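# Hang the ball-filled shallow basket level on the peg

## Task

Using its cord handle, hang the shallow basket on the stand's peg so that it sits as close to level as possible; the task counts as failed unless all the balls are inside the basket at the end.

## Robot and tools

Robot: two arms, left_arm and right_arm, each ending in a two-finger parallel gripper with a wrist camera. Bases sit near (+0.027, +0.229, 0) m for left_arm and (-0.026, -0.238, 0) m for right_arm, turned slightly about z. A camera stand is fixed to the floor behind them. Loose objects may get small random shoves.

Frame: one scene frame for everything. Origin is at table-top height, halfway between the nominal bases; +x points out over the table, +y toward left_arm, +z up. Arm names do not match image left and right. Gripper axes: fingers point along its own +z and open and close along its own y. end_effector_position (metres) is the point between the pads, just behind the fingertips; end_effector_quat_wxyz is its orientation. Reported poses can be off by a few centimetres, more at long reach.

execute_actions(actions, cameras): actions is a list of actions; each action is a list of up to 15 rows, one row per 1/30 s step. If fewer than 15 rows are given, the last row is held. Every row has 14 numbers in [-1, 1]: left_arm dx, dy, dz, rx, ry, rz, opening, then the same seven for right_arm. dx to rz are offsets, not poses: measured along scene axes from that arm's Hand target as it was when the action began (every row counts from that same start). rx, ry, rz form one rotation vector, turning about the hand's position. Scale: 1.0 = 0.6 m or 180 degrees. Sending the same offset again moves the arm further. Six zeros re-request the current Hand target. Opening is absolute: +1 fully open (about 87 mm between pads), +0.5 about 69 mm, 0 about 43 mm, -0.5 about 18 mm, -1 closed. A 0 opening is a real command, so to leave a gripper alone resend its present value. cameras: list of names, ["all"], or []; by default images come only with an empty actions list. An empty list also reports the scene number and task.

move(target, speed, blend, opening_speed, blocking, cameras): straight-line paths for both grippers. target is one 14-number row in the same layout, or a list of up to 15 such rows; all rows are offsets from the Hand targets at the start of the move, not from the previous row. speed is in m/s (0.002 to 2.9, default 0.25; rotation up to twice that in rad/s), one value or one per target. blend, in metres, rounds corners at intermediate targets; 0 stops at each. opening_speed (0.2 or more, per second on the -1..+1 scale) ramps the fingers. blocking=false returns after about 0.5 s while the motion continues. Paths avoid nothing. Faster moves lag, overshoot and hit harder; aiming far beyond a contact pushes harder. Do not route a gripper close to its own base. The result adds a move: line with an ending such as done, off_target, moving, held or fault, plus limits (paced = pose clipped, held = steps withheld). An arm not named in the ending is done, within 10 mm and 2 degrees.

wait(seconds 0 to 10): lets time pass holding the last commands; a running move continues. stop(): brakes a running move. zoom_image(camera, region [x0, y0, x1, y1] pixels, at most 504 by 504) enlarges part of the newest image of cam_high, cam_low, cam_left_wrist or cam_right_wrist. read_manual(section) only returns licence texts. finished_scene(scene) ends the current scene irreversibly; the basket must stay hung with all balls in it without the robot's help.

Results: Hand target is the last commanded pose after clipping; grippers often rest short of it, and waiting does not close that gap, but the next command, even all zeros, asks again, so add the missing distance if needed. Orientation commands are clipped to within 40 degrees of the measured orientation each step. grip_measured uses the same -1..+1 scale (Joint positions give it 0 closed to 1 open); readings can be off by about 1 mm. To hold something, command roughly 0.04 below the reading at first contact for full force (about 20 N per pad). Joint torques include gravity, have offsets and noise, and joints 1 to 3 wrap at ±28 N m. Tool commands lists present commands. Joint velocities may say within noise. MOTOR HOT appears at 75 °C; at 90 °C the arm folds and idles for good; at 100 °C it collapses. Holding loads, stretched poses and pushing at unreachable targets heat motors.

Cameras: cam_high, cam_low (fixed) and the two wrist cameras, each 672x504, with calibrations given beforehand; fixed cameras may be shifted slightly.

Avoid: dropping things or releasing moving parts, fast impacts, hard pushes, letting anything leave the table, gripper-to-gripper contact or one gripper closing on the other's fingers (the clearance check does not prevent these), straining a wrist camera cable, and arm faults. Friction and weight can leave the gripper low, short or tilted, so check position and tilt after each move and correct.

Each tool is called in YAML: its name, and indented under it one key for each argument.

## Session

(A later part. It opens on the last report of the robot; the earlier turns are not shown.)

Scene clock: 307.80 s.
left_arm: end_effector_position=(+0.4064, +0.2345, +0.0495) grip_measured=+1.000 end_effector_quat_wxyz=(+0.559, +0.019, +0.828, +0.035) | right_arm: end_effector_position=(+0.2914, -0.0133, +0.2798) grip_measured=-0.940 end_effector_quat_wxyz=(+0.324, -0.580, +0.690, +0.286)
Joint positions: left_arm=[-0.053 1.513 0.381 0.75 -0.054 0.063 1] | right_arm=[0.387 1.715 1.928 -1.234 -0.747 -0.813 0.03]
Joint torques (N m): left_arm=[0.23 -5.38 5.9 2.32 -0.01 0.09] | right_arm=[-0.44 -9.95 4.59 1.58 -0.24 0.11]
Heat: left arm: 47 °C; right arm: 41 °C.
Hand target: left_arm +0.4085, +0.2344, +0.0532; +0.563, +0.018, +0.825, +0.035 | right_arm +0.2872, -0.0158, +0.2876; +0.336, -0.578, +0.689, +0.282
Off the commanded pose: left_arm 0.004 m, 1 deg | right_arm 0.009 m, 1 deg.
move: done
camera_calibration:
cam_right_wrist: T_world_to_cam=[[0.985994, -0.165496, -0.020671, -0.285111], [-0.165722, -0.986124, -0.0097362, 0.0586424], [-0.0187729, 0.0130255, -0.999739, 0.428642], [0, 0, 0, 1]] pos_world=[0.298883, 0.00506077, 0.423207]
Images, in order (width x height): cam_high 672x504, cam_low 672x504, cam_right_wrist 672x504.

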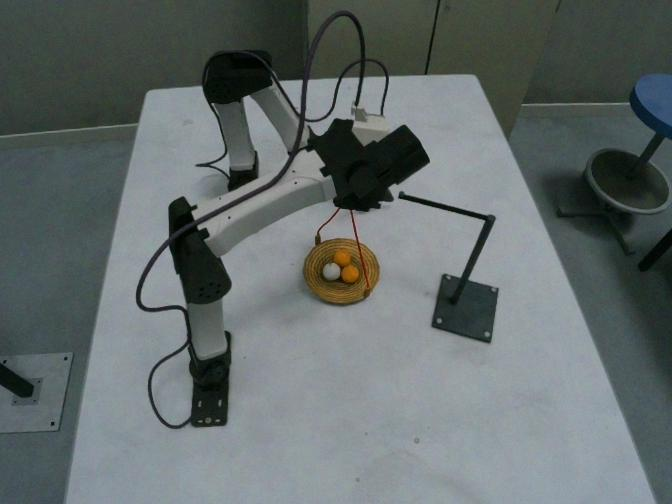

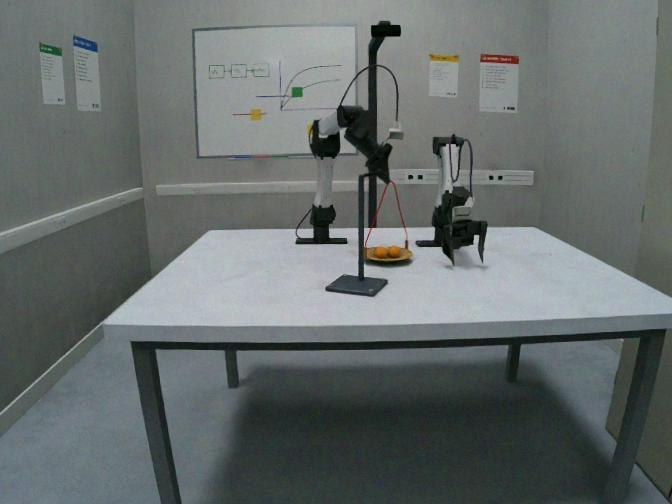

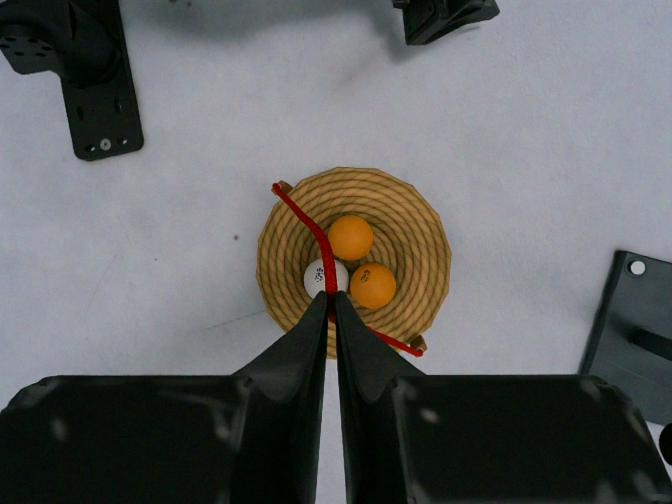

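move:
  target: [0,0,0,0,0,0,1,0.005,0,0.04,0,0,0,-1]
  speed: 0.05
  cameras: ["cam_right_wrist","cam_high","cam_low"]

zoom_image:
  camera: "cam_low"
  region: [300, 130, 500, 290]

zoom_image:
  camera: "cam_high"
  region: [240, 180, 420, 330]

Scene clock: 317.53 s.
left_arm: end_effector_position=(+0.4064, +0.2345, +0.0495) grip_measured=+1.000 end_effector_quat_wxyz=(+0.559, +0.019, +0.828, +0.035) | right_arm: end_effector_position=(+0.2886, -0.0153, +0.3107) grip_measured=-0.940 end_effector_quat_wxyz=(+0.341, -0.582, +0.684, +0.278)
Joint positions: left_arm=[-0.053 1.513 0.381 0.75 -0.054 0.063 1] | right_arm=[0.387 1.731 2.072 -1.322 -0.741 -0.812 0.03]
Joint torques (N m): left_arm=[0.23 -5.38 5.91 2.32 -0.01 0.09] | right_arm=[-0.76 -5.68 8.53 1.24 -0.31 0.07]
Heat: left arm: 47 °C; right arm: 41 °C.
Hand target: left_arm +0.4085, +0.2344, +0.0532; +0.563, +0.018, +0.825, +0.035 | right_arm +0.2902, -0.0158, +0.3115; +0.336, -0.578, +0.689, +0.282
Off the commanded pose: left_arm 0.004 m, 1 deg | right_arm 0.002 m, 1 deg.
move: done
camera_calibration:
cam_right_wrist: T_world_to_cam=[[0.985374, -0.169689, 0.0155882, -0.293179], [-0.169256, -0.985233, -0.025858, 0.0624823], [0.0197458, 0.0228414, -0.999544, 0.448549], [0, 0, 0, 1]] pos_world=[0.290609, 0.00156491, 0.454531]
Images, in order (width x height): cam_high 672x504, cam_low 672x504, cam_right_wrist 672x504.

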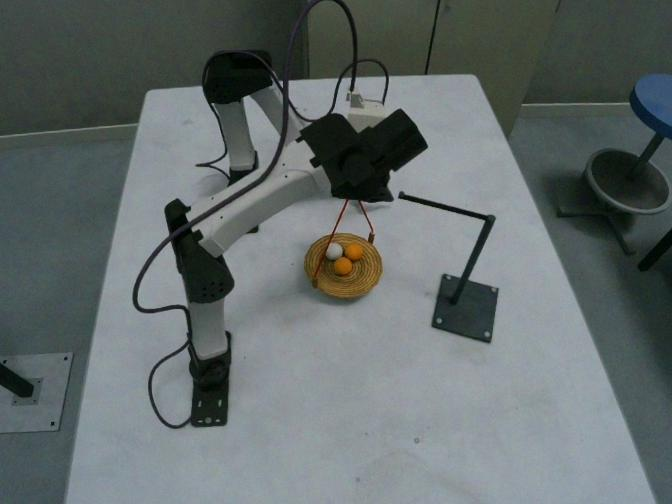

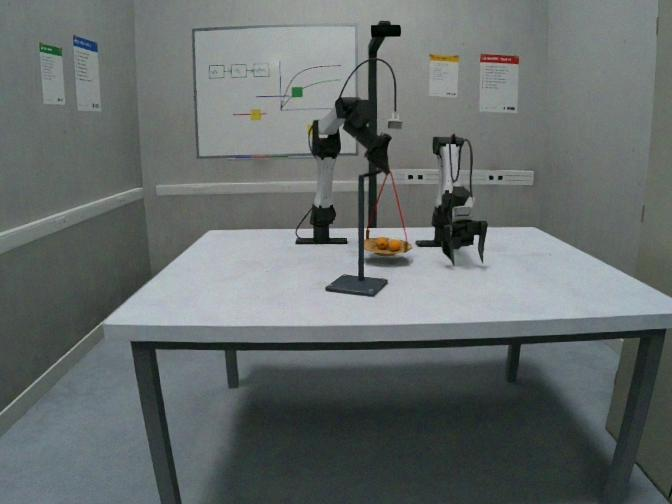

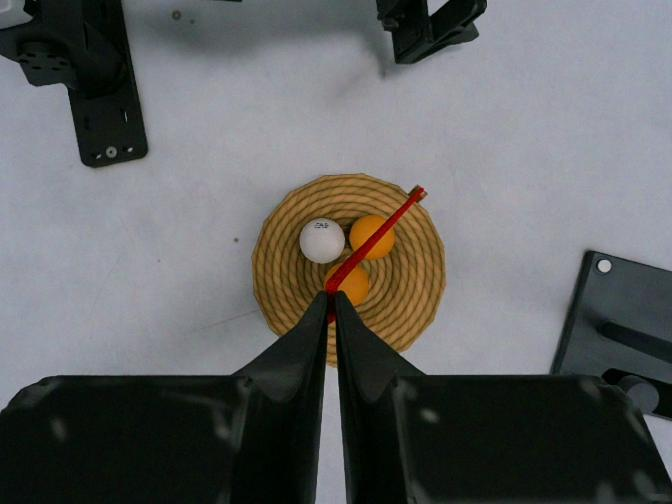

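Scaled by 2.520 from the camera's 672x504 image, which has a finer 960x720 frame.

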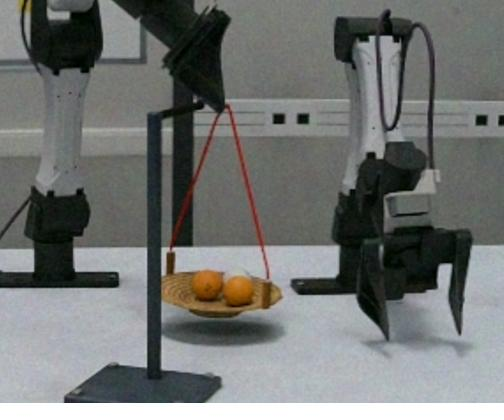

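Scaled by 2.800 from the camera's 672x504 image, which has a finer 960x720 frame.

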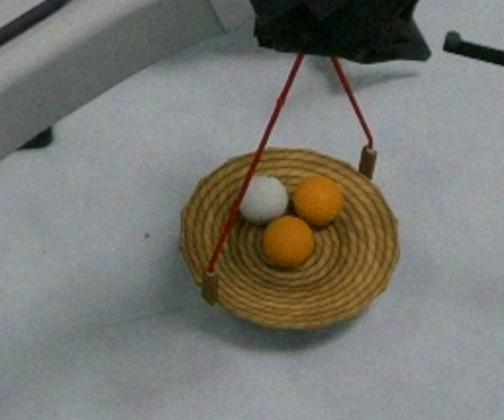

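wait:
  seconds: 2
  cameras: ["cam_right_wrist","cam_high","cam_low"]

zoom_image:
  camera: "cam_low"
  region: [340, 150, 440, 270]

zoom_image:
  camera: "cam_high"
  region: [260, 180, 420, 310]

Scene clock: 326.33 s.
left_arm: end_effector_position=(+0.4064, +0.2345, +0.0495) grip_measured=+1.000 end_effector_quat_wxyz=(+0.559, +0.019, +0.828, +0.035) | right_arm: end_effector_position=(+0.2885, -0.0153, +0.3107) grip_measured=-0.940 end_effector_quat_wxyz=(+0.341, -0.582, +0.684, +0.278)
Joint positions: left_arm=[-0.053 1.513 0.381 0.75 -0.054 0.063 1] | right_arm=[0.387 1.731 2.072 -1.323 -0.741 -0.812 0.03]
Joint torques (N m): left_arm=[0.21 -5.37 5.93 2.32 -0.01 0.09] | right_arm=[-0.66 -5.67 8.31 1.24 -0.33 0.08]
Heat: left arm: 48 °C; right arm: 42 °C.
Hand target: left_arm +0.4085, +0.2344, +0.0532; +0.563, +0.018, +0.825, +0.035 | right_arm +0.2902, -0.0158, +0.3115; +0.336, -0.578, +0.689, +0.282
Tool commands: left_gripper/opening=+1.0 right_gripper/opening=-1.0
Off the commanded pose: left_arm 0.004 m, 1 deg | right_arm 0.002 m, 1 deg.
wait: 2.00 s; at rest from the start
camera_calibration:
cam_right_wrist: T_world_to_cam=[[0.985382, -0.169679, 0.0152112, -0.293009], [-0.169258, -0.985237, -0.0256918, 0.0624072], [0.019346, 0.0227416, -0.999554, 0.44867], [0, 0, 0, 1]] pos_world=[0.290609, 0.00156485, 0.45453]
Images, in order (width x height): cam_high 672x504, cam_low 672x504, cam_right_wrist 672x504.

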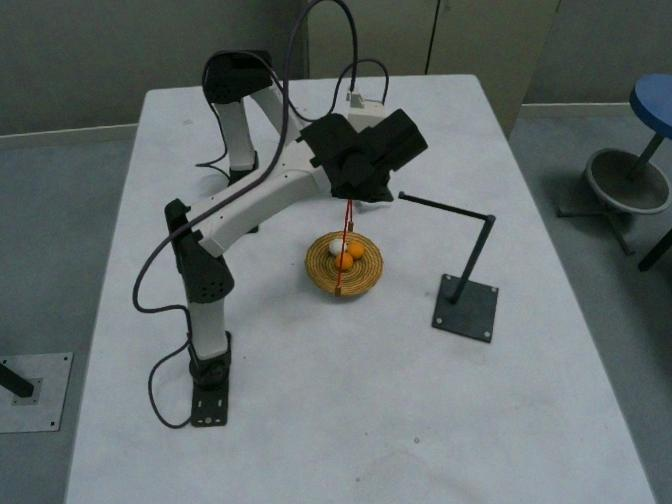

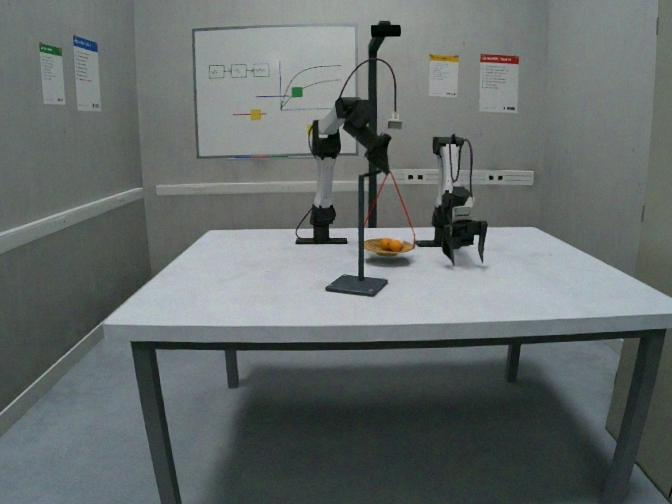

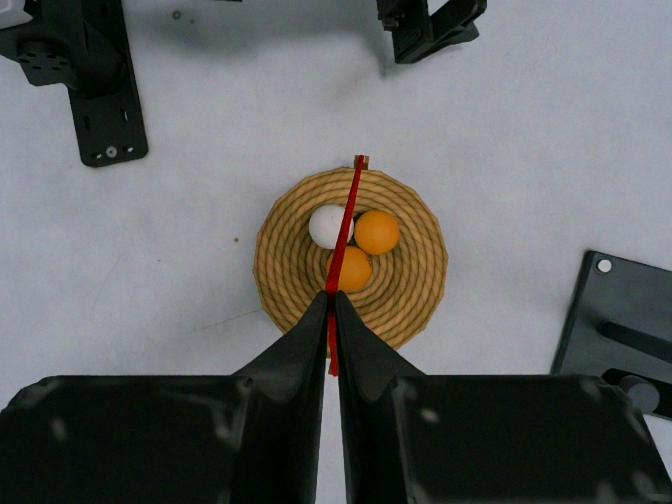

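Scaled by 4.200 from the camera's 672x504 image, which has a finer 960x720 frame.

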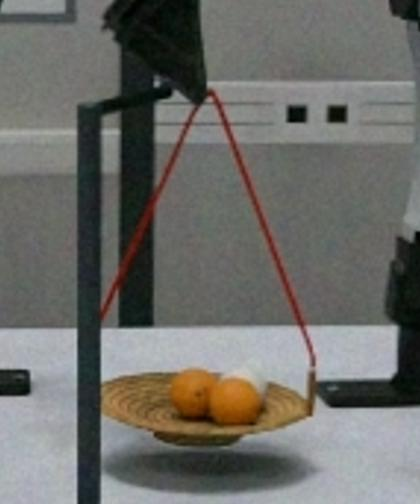

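Scaled by 3.150 from the camera's 672x504 image, which has a finer 960x720 frame.

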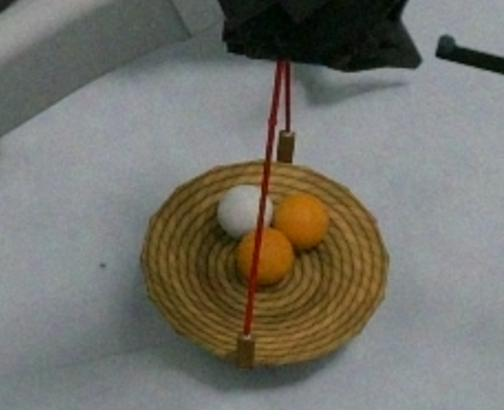

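zoom_image:
  camera: "cam_right_wrist"
  region: [500, 220, 672, 440]

Scaled by 2.291 from the camera's 672x504 image, which has a finer 960x720 frame.

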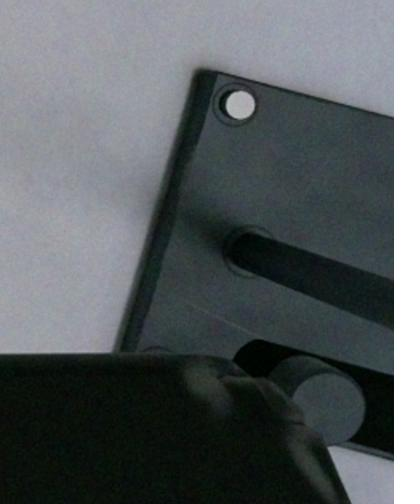

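move:
  target: [0,0,0,0,0,0,1,0.0763,-0.0403,0.0808,0.030,-0.0157,-0.1943,-1]
  speed: 0.08
  cameras: ["cam_right_wrist","cam_high","cam_low"]

zoom_image:
  camera: "cam_low"
  region: [340, 130, 440, 270]

zoom_image:
  camera: "cam_high"
  region: [300, 150, 510, 330]

Scene clock: 370.27 s.
left_arm: end_effector_position=(+0.4064, +0.2345, +0.0495) grip_measured=+1.000 end_effector_quat_wxyz=(+0.559, +0.019, +0.828, +0.035) | right_arm: end_effector_position=(+0.3405, -0.0404, +0.3412) grip_measured=-0.940 end_effector_quat_wxyz=(+0.421, -0.339, +0.821, +0.184)
Joint positions: left_arm=[-0.053 1.513 0.381 0.75 -0.054 0.063 1] | right_arm=[0.396 1.651 2.026 -1.037 -0.347 -0.237 0.03]
Joint torques (N m): left_arm=[0.23 -5.38 5.91 2.32 -0.01 0.1] | right_arm=[0.05 -9.98 6.01 2.38 -0.08 0.14]
Heat: left arm: 48 °C; right arm: 45 °C.
Hand target: left_arm +0.4085, +0.2344, +0.0532; +0.563, +0.018, +0.825, +0.035 | right_arm +0.3359, -0.0400, +0.3600; +0.448, -0.334, +0.808, +0.185
Off the commanded pose: left_arm 0.004 m, 1 deg | right_arm 0.019 m, 4 deg.
move: off_target (right_arm)
camera_calibration:
cam_right_wrist: T_world_to_cam=[[0.709515, -0.704406, -0.0200236, -0.264605], [-0.703834, -0.706967, -0.0693961, 0.255416], [0.034727, 0.0633309, -0.997388, 0.47433], [0, 0, 0, 1]] pos_world=[0.35104, -0.0358586, 0.485518]
Images, in order (width x height): cam_high 672x504, cam_low 672x504, cam_right_wrist 672x504.

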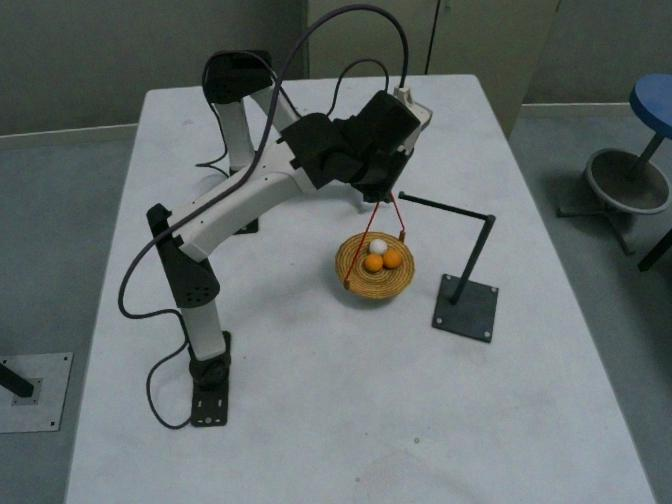

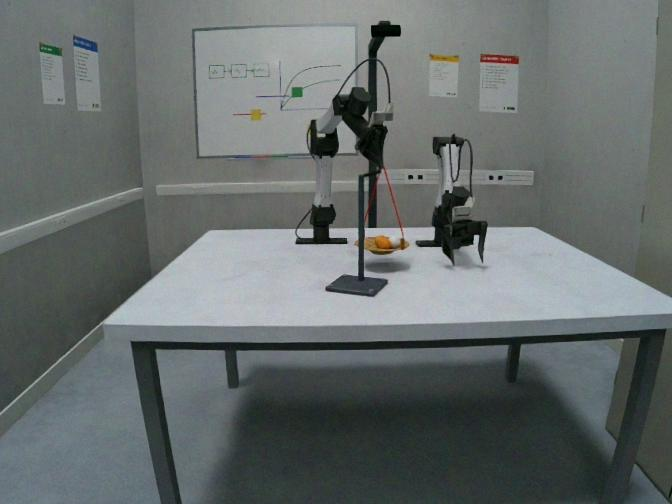

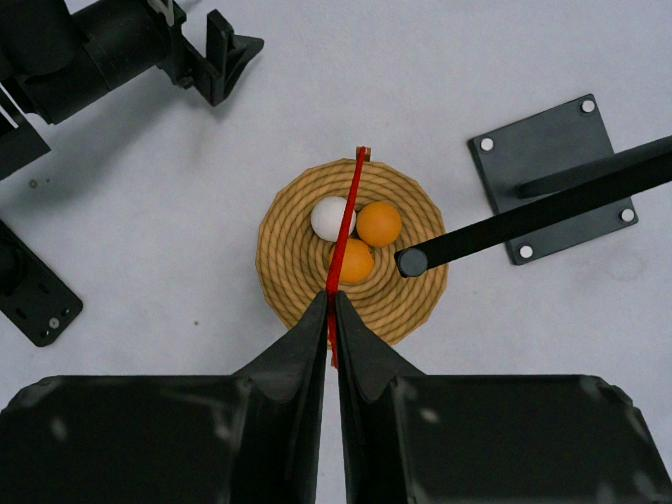

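Scaled by 3.600 from the camera's 672x504 image, which has a finer 960x720 frame.

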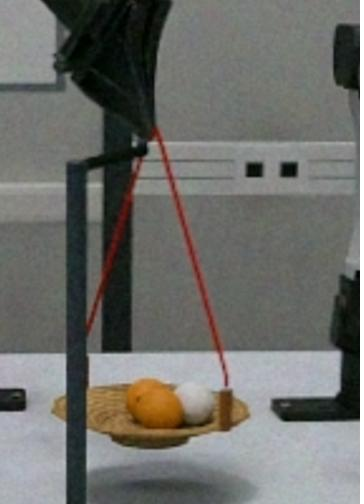

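Scaled by 2.400 from the camera's 672x504 image, which has a finer 960x720 frame.

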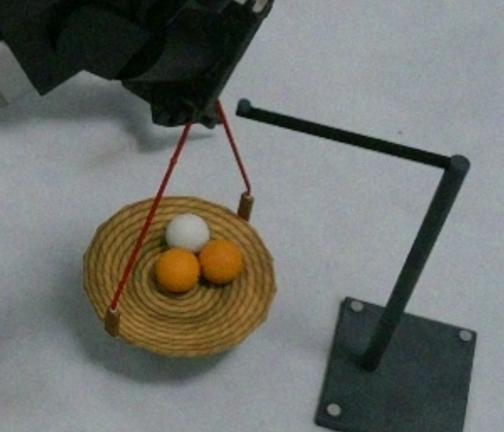

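zoom_image:
  camera: "cam_low"
  region: [350, 145, 410, 195]

zoom_image:
  camera: "cam_high"
  region: [360, 170, 440, 230]

Scaled by 8.400 from the camera's 672x504 image, which has a finer 960x720 frame.

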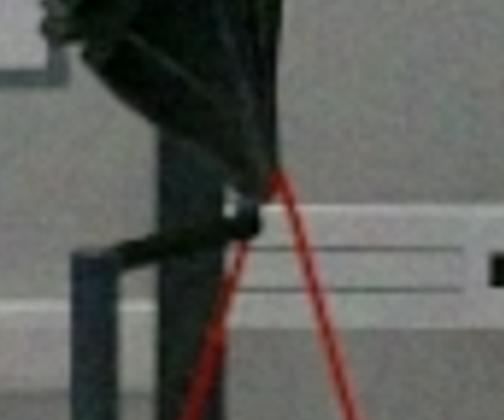

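Scaled by 6.300 from the camera's 672x504 image, which has a finer 960x720 frame.

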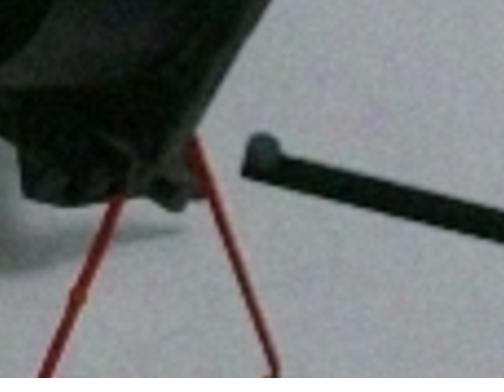

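move:
  target: [0,0,0,0,0,0,1,-0.0015,0.0033,0.0533,0.0236,-0.0236,0,-1]
  speed: 0.08
  cameras: ["cam_right_wrist","cam_low"]

zoom_image:
  camera: "cam_low"
  region: [340, 130, 420, 200]

Scene clock: 409.97 s.
left_arm: end_effector_position=(+0.4064, +0.2345, +0.0495) grip_measured=+1.000 end_effector_quat_wxyz=(+0.559, +0.019, +0.828, +0.035) | right_arm: end_effector_position=(+0.3392, -0.0383, +0.3633) grip_measured=-0.940 end_effector_quat_wxyz=(+0.454, -0.328, +0.806, +0.194)
Joint positions: left_arm=[-0.053 1.513 0.381 0.75 -0.054 0.063 1] | right_arm=[0.396 1.618 2.026 -0.988 -0.355 -0.206 0.03]
Joint torques (N m): left_arm=[0.23 -5.38 5.93 2.32 0 0.09] | right_arm=[-0.87 -9.36 8.21 2.5 -0.23 0.11]
Heat: left arm: 49 °C; right arm: 43 °C.
Hand target: left_arm +0.4085, +0.2344, +0.0532; +0.563, +0.018, +0.825, +0.035 | right_arm +0.3350, -0.0380, +0.3920; +0.490, -0.324, +0.783, +0.203
Off the commanded pose: left_arm 0.004 m, 1 deg | right_arm 0.029 m, 5 deg.
move: off_target (right_arm)
camera_calibration:
cam_right_wrist: T_world_to_cam=[[0.702632, -0.711351, -0.0169502, -0.260791], [-0.705519, -0.693381, -0.146513, 0.286625], [0.0924694, 0.114904, -0.989063, 0.475665], [0, 0, 0, 1]] pos_world=[0.341475, -0.0414295, 0.508037]
Images, in order (width x height): cam_low 672x504, cam_right_wrist 672x504.

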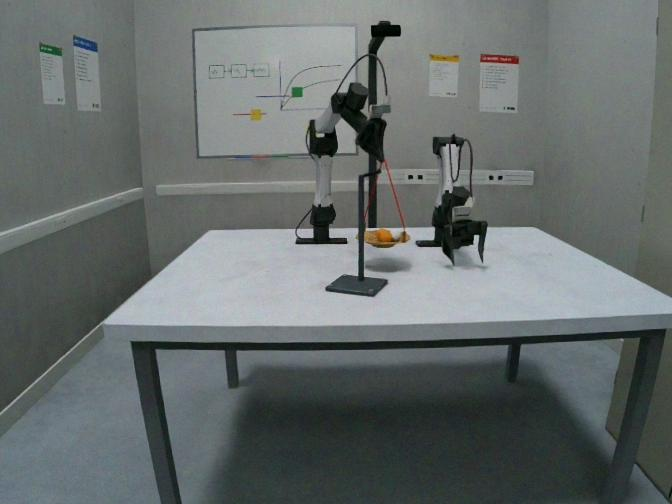

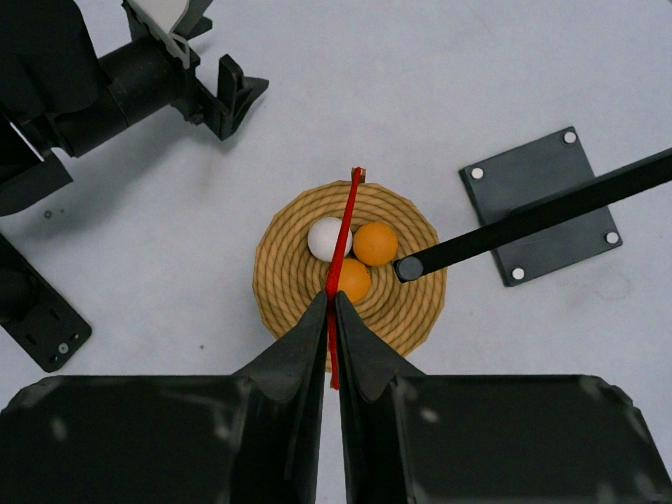

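Scaled by 6.300 from the camera's 672x504 image, which has a finer 960x720 frame.

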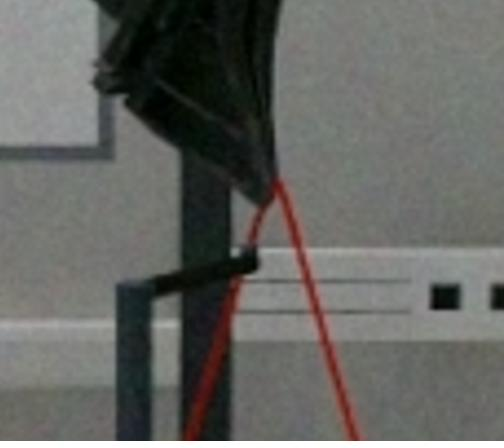

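move:
  target: [0,0,0,0,0,0,1,0.043,-0.027,0.022,0,0,0,-1]
  speed: 0.06
  cameras: ["cam_right_wrist","cam_low"]

zoom_image:
  camera: "cam_low"
  region: [340, 130, 420, 200]

Scene clock: 423.73 s.
left_arm: end_effector_position=(+0.4064, +0.2345, +0.0495) grip_measured=+1.000 end_effector_quat_wxyz=(+0.559, +0.019, +0.828, +0.035) | right_arm: end_effector_position=(+0.3590, -0.0559, +0.4012) grip_measured=-0.940 end_effector_quat_wxyz=(+0.487, -0.317, +0.789, +0.199)
Joint positions: left_arm=[-0.053 1.513 0.381 0.75 -0.054 0.063 1] | right_arm=[0.314 1.705 2.247 -1.055 -0.425 -0.222 0.03]
Joint torques (N m): left_arm=[0.21 -5.38 5.91 2.32 -0.01 0.09] | right_arm=[-0.8 -5.35 8.27 2.16 -0.28 -0.1]
Heat: left arm: 49 °C; right arm: 44 °C.
Hand target: left_arm +0.4085, +0.2344, +0.0532; +0.563, +0.018, +0.825, +0.035 | right_arm +0.3609, -0.0543, +0.4051; +0.490, -0.324, +0.784, +0.203
Off the commanded pose: left_arm 0.004 m, 1 deg | right_arm 0.005 m, 1 deg.
move: done
camera_calibration:
cam_right_wrist: T_world_to_cam=[[0.693304, -0.720604, -0.00776668, -0.287441], [-0.703887, -0.67483, -0.221693, 0.324642], [0.154512, 0.159167, -0.975086, 0.48788], [0, 0, 0, 1]] pos_world=[0.352412, -0.0657074, 0.545463]
Images, in order (width x height): cam_low 672x504, cam_right_wrist 672x504.

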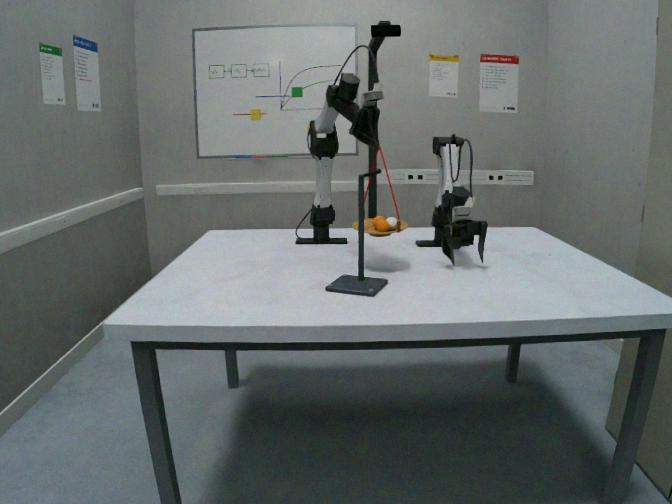

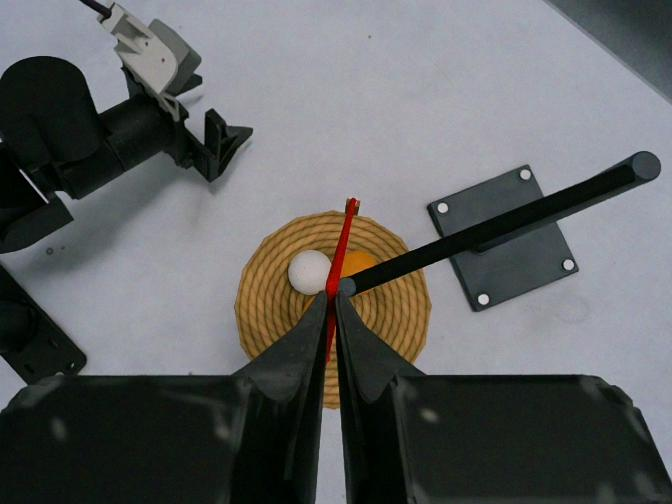

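Scaled by 6.300 from the camera's 672x504 image, which has a finer 960x720 frame.

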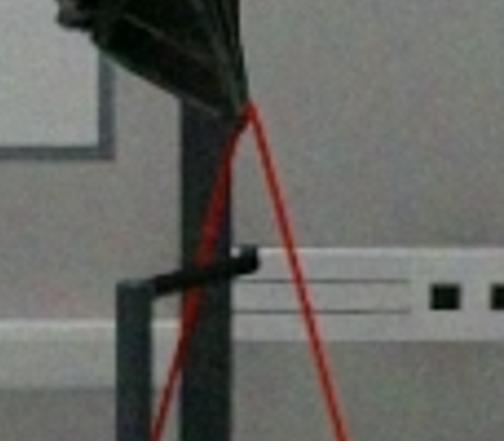

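move:
  target: [0,0,0,0,0,0,1,0.09,-0.018,-0.04,0,0,0,-1]
  speed: 0.06
  cameras: ["cam_right_wrist","cam_low","cam_high"]

zoom_image:
  camera: "cam_low"
  region: [340, 130, 420, 200]

zoom_image:
  camera: "cam_high"
  region: [340, 140, 510, 300]

Scene clock: 437.07 s.
left_arm: end_effector_position=(+0.4064, +0.2345, +0.0495) grip_measured=+1.000 end_effector_quat_wxyz=(+0.559, +0.019, +0.828, +0.035) | right_arm: end_effector_position=(+0.4060, -0.0679, +0.3715) grip_measured=-0.940 end_effector_quat_wxyz=(+0.471, -0.316, +0.799, +0.201)
Joint positions: left_arm=[-0.053 1.513 0.381 0.75 -0.054 0.063 1] | right_arm=[0.242 1.842 2.307 -1.032 -0.487 -0.263 0.03]
Joint torques (N m): left_arm=[0.21 -5.37 5.9 2.32 -0.01 0.1] | right_arm=[-0.75 -6.71 8.88 2.4 -0.27 -0.13]
Heat: left arm: 49 °C; right arm: 44 °C.
Hand target: left_arm +0.4085, +0.2344, +0.0532; +0.563, +0.018, +0.825, +0.035 | right_arm +0.4149, -0.0651, +0.3811; +0.490, -0.324, +0.784, +0.203
Off the commanded pose: left_arm 0.004 m, 1 deg | right_arm 0.013 m, 3 deg.
move: off_target (right_arm)
camera_calibration:
cam_right_wrist: T_world_to_cam=[[0.692081, -0.721359, -0.0257758, -0.321687], [-0.711868, -0.676195, -0.189747, 0.334257], [0.119446, 0.149669, -0.981495, 0.469601], [0, 0, 0, 1]] pos_world=[0.404489, -0.0763141, 0.516044]
Images, in order (width x height): cam_high 672x504, cam_low 672x504, cam_right_wrist 672x504.

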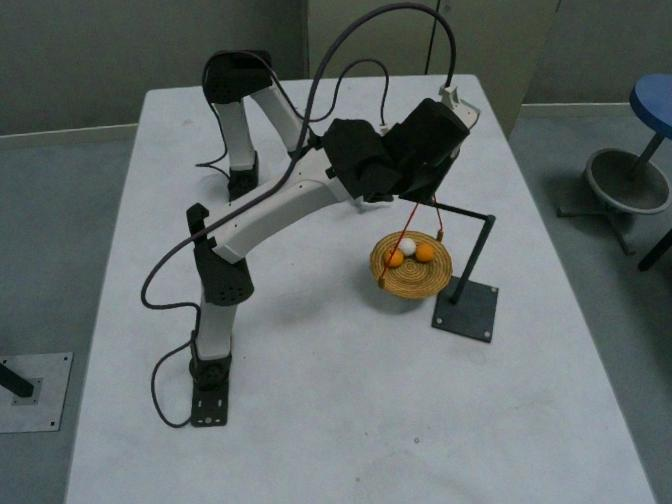

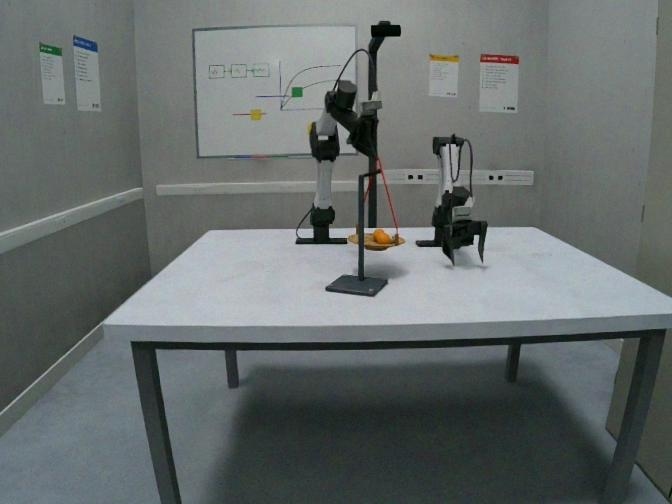

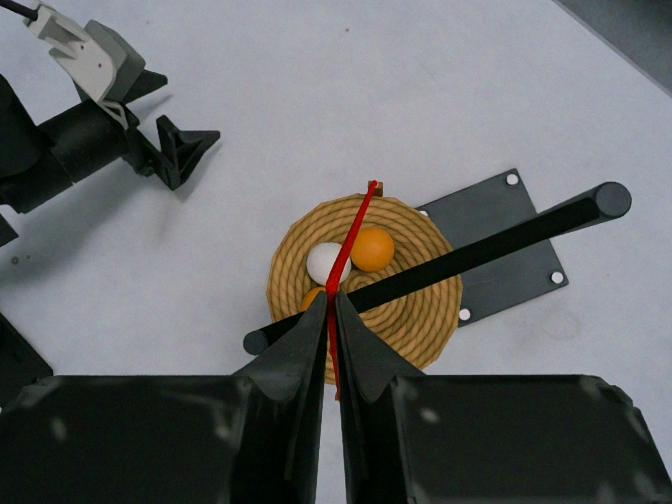

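Scaled by 6.300 from the camera's 672x504 image, which has a finer 960x720 frame.

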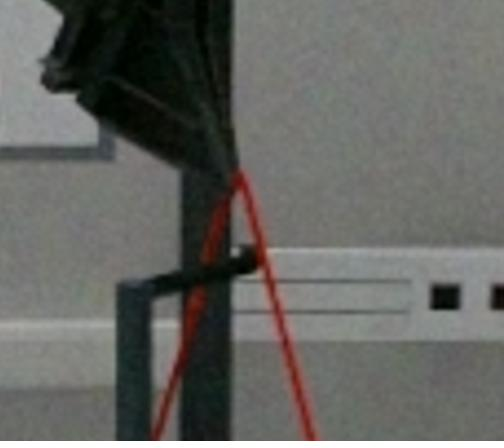

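Scaled by 2.965 from the camera's 672x504 image, which has a finer 960x720 frame.

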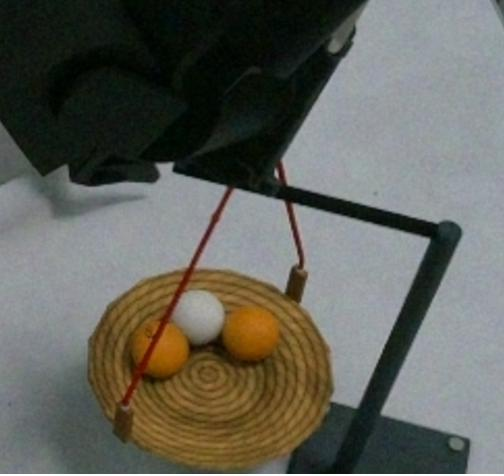

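move:
  target: [0,0,0,0,0,0,1,0,0,-0.033,0,0,0,-1]
  speed: 0.05
  cameras: ["cam_right_wrist","cam_low","cam_high"]

zoom_image:
  camera: "cam_low"
  region: [340, 140, 420, 260]

zoom_image:
  camera: "cam_high"
  region: [340, 140, 510, 300]

Scene clock: 447.60 s.
left_arm: end_effector_position=(+0.4064, +0.2345, +0.0495) grip_measured=+1.000 end_effector_quat_wxyz=(+0.559, +0.019, +0.828, +0.035) | right_arm: end_effector_position=(+0.4200, -0.0635, +0.3462) grip_measured=-0.940 end_effector_quat_wxyz=(+0.469, -0.318, +0.798, +0.204)
Joint positions: left_arm=[-0.053 1.513 0.381 0.75 -0.054 0.063 1] | right_arm=[0.242 1.829 2.166 -0.909 -0.495 -0.265 0.03]
Joint torques (N m): left_arm=[0.21 -5.37 5.9 2.32 -0.01 0.09] | right_arm=[-0.98 -11.06 4.83 2.45 -0.19 -0.2]
Heat: left arm: 49 °C; right arm: 45 °C.
Hand target: left_arm +0.4085, +0.2344, +0.0532; +0.563, +0.018, +0.825, +0.035 | right_arm +0.4150, -0.0651, +0.3614; +0.490, -0.324, +0.784, +0.203
Off the commanded pose: left_arm 0.004 m, 1 deg | right_arm 0.016 m, 3 deg.
move: off_target (right_arm)
camera_calibration:
cam_right_wrist: T_world_to_cam=[[0.697865, -0.715603, -0.0299651, -0.329506], [-0.70705, -0.68164, -0.188276, 0.339543], [0.114306, 0.152578, -0.981659, 0.444744], [0, 0, 0, 1]] pos_world=[0.419188, -0.072208, 0.490641]
Images, in order (width x height): cam_high 672x504, cam_low 672x504, cam_right_wrist 672x504.

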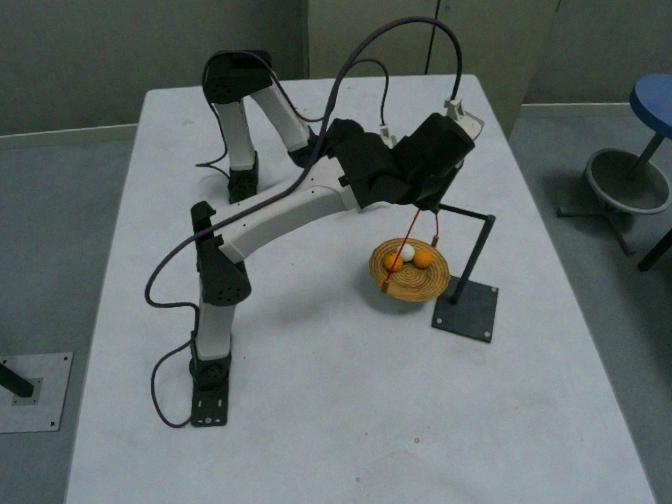

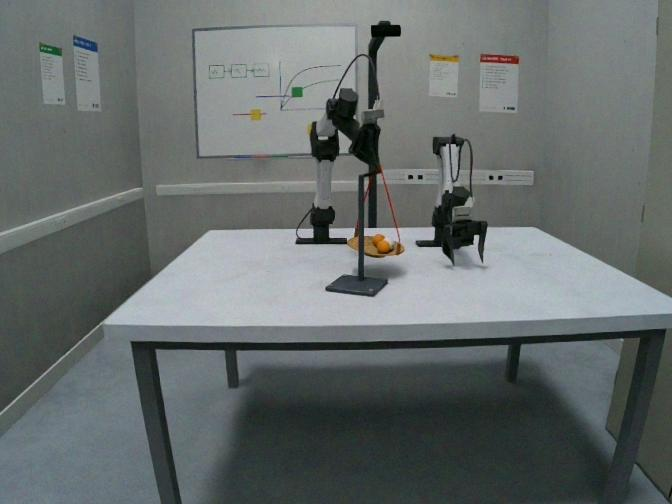

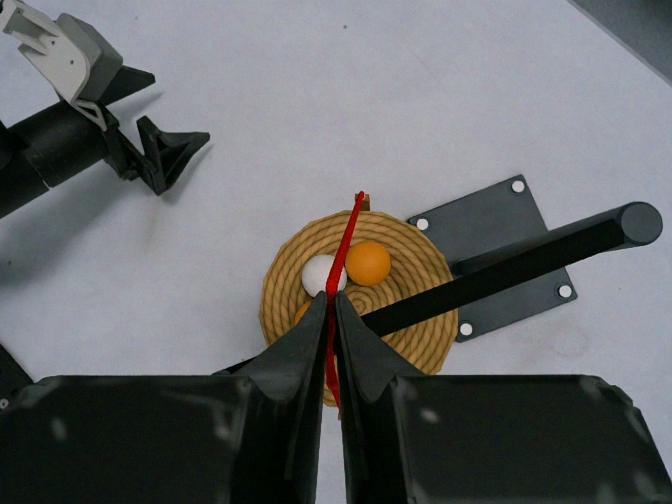

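Scaled by 4.200 from the camera's 672x504 image, which has a finer 960x720 frame.

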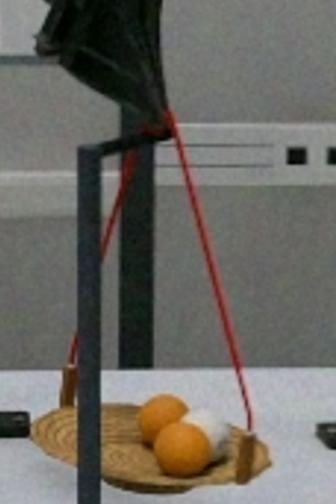

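Scaled by 2.965 from the camera's 672x504 image, which has a finer 960x720 frame.

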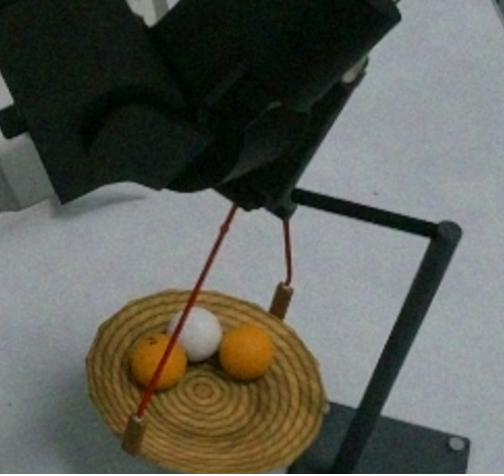

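move:
  target: [0,0,0,0,0,0,1,-0.01,0,-0.025,0,0,0,-1]
  speed: 0.04
  cameras: ["cam_right_wrist","cam_low","cam_high"]

zoom_image:
  camera: "cam_low"
  region: [340, 140, 420, 260]

zoom_image:
  camera: "cam_high"
  region: [340, 140, 510, 300]

Scene clock: 456.10 s.
left_arm: end_effector_position=(+0.4064, +0.2345, +0.0495) grip_measured=+1.000 end_effector_quat_wxyz=(+0.559, +0.019, +0.828, +0.035) | right_arm: end_effector_position=(+0.4171, -0.0638, +0.3432) grip_measured=-0.940 end_effector_quat_wxyz=(+0.489, -0.321, +0.786, +0.202)
Joint positions: left_arm=[-0.053 1.513 0.381 0.75 -0.054 0.063 1] | right_arm=[0.242 1.754 2.019 -0.791 -0.497 -0.265 0.03]
Joint torques (N m): left_arm=[0.23 -5.39 5.91 2.33 -0.01 0.09] | right_arm=[-0.58 -10.07 4.51 1.99 -0.16 -0.04]
Heat: left arm: 50 °C; right arm: 44 °C.
Hand target: left_arm +0.4085, +0.2344, +0.0532; +0.563, +0.018, +0.825, +0.035 | right_arm +0.4089, -0.0652, +0.3463; +0.490, -0.324, +0.784, +0.203
Off the commanded pose: left_arm 0.004 m, 1 deg | right_arm 0.009 m, 1 deg.
move: done
camera_calibration:
cam_right_wrist: T_world_to_cam=[[0.699884, -0.714227, -0.00651731, -0.336572], [-0.696598, -0.680536, -0.227204, 0.345804], [0.15784, 0.163557, -0.973825, 0.42214], [0, 0, 0, 1]] pos_world=[0.409817, -0.0740998, 0.487466]
Images, in order (width x height): cam_high 672x504, cam_low 672x504, cam_right_wrist 672x504.

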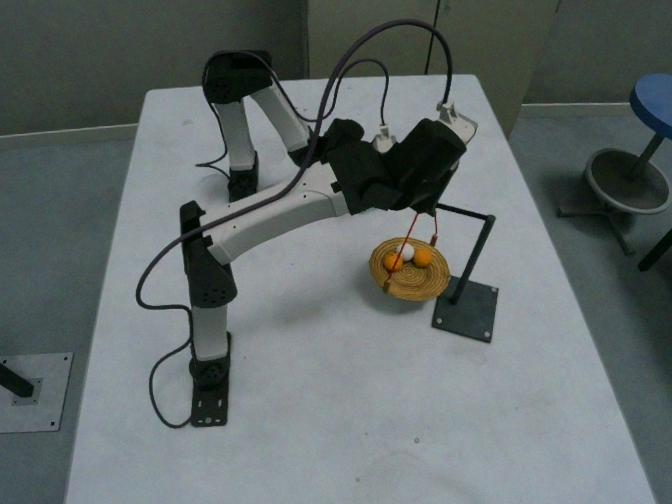

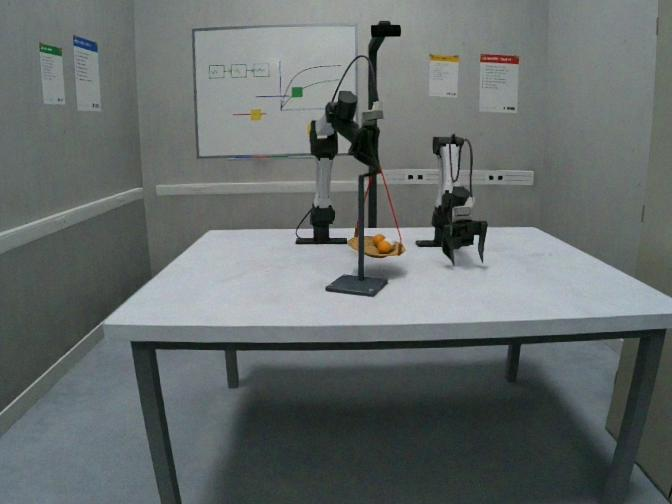

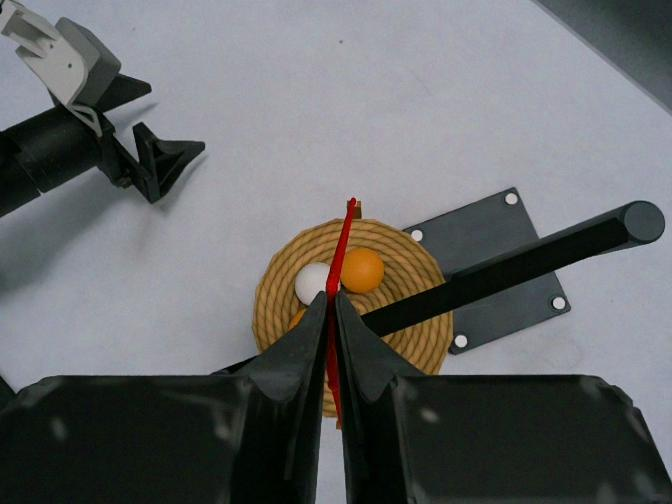

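Scaled by 4.200 from the camera's 672x504 image, which has a finer 960x720 frame.

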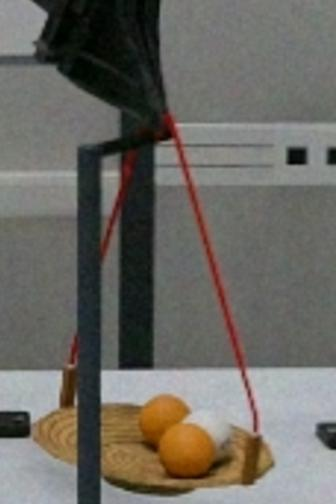

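Scaled by 2.965 from the camera's 672x504 image, which has a finer 960x720 frame.

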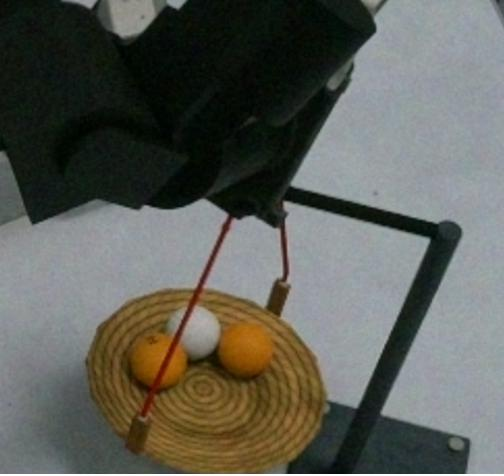

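zoom_image:
  camera: "cam_low"
  region: [350, 150, 400, 190]

zoom_image:
  camera: "cam_right_wrist"
  region: [250, 190, 420, 450]

Scaled by 10.080 from the camera's 672x504 image, which has a finer 960x720 frame.

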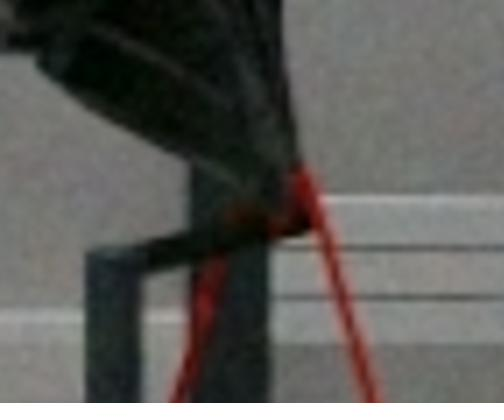

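Scaled by 1.938 from the camera's 672x504 image, which has a finer 960x720 frame.

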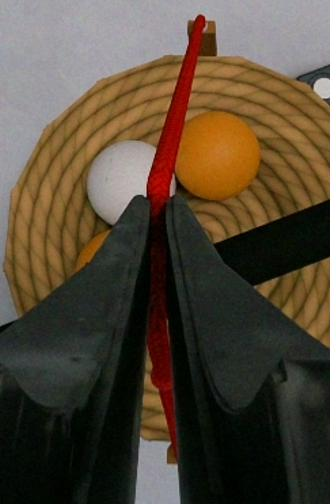

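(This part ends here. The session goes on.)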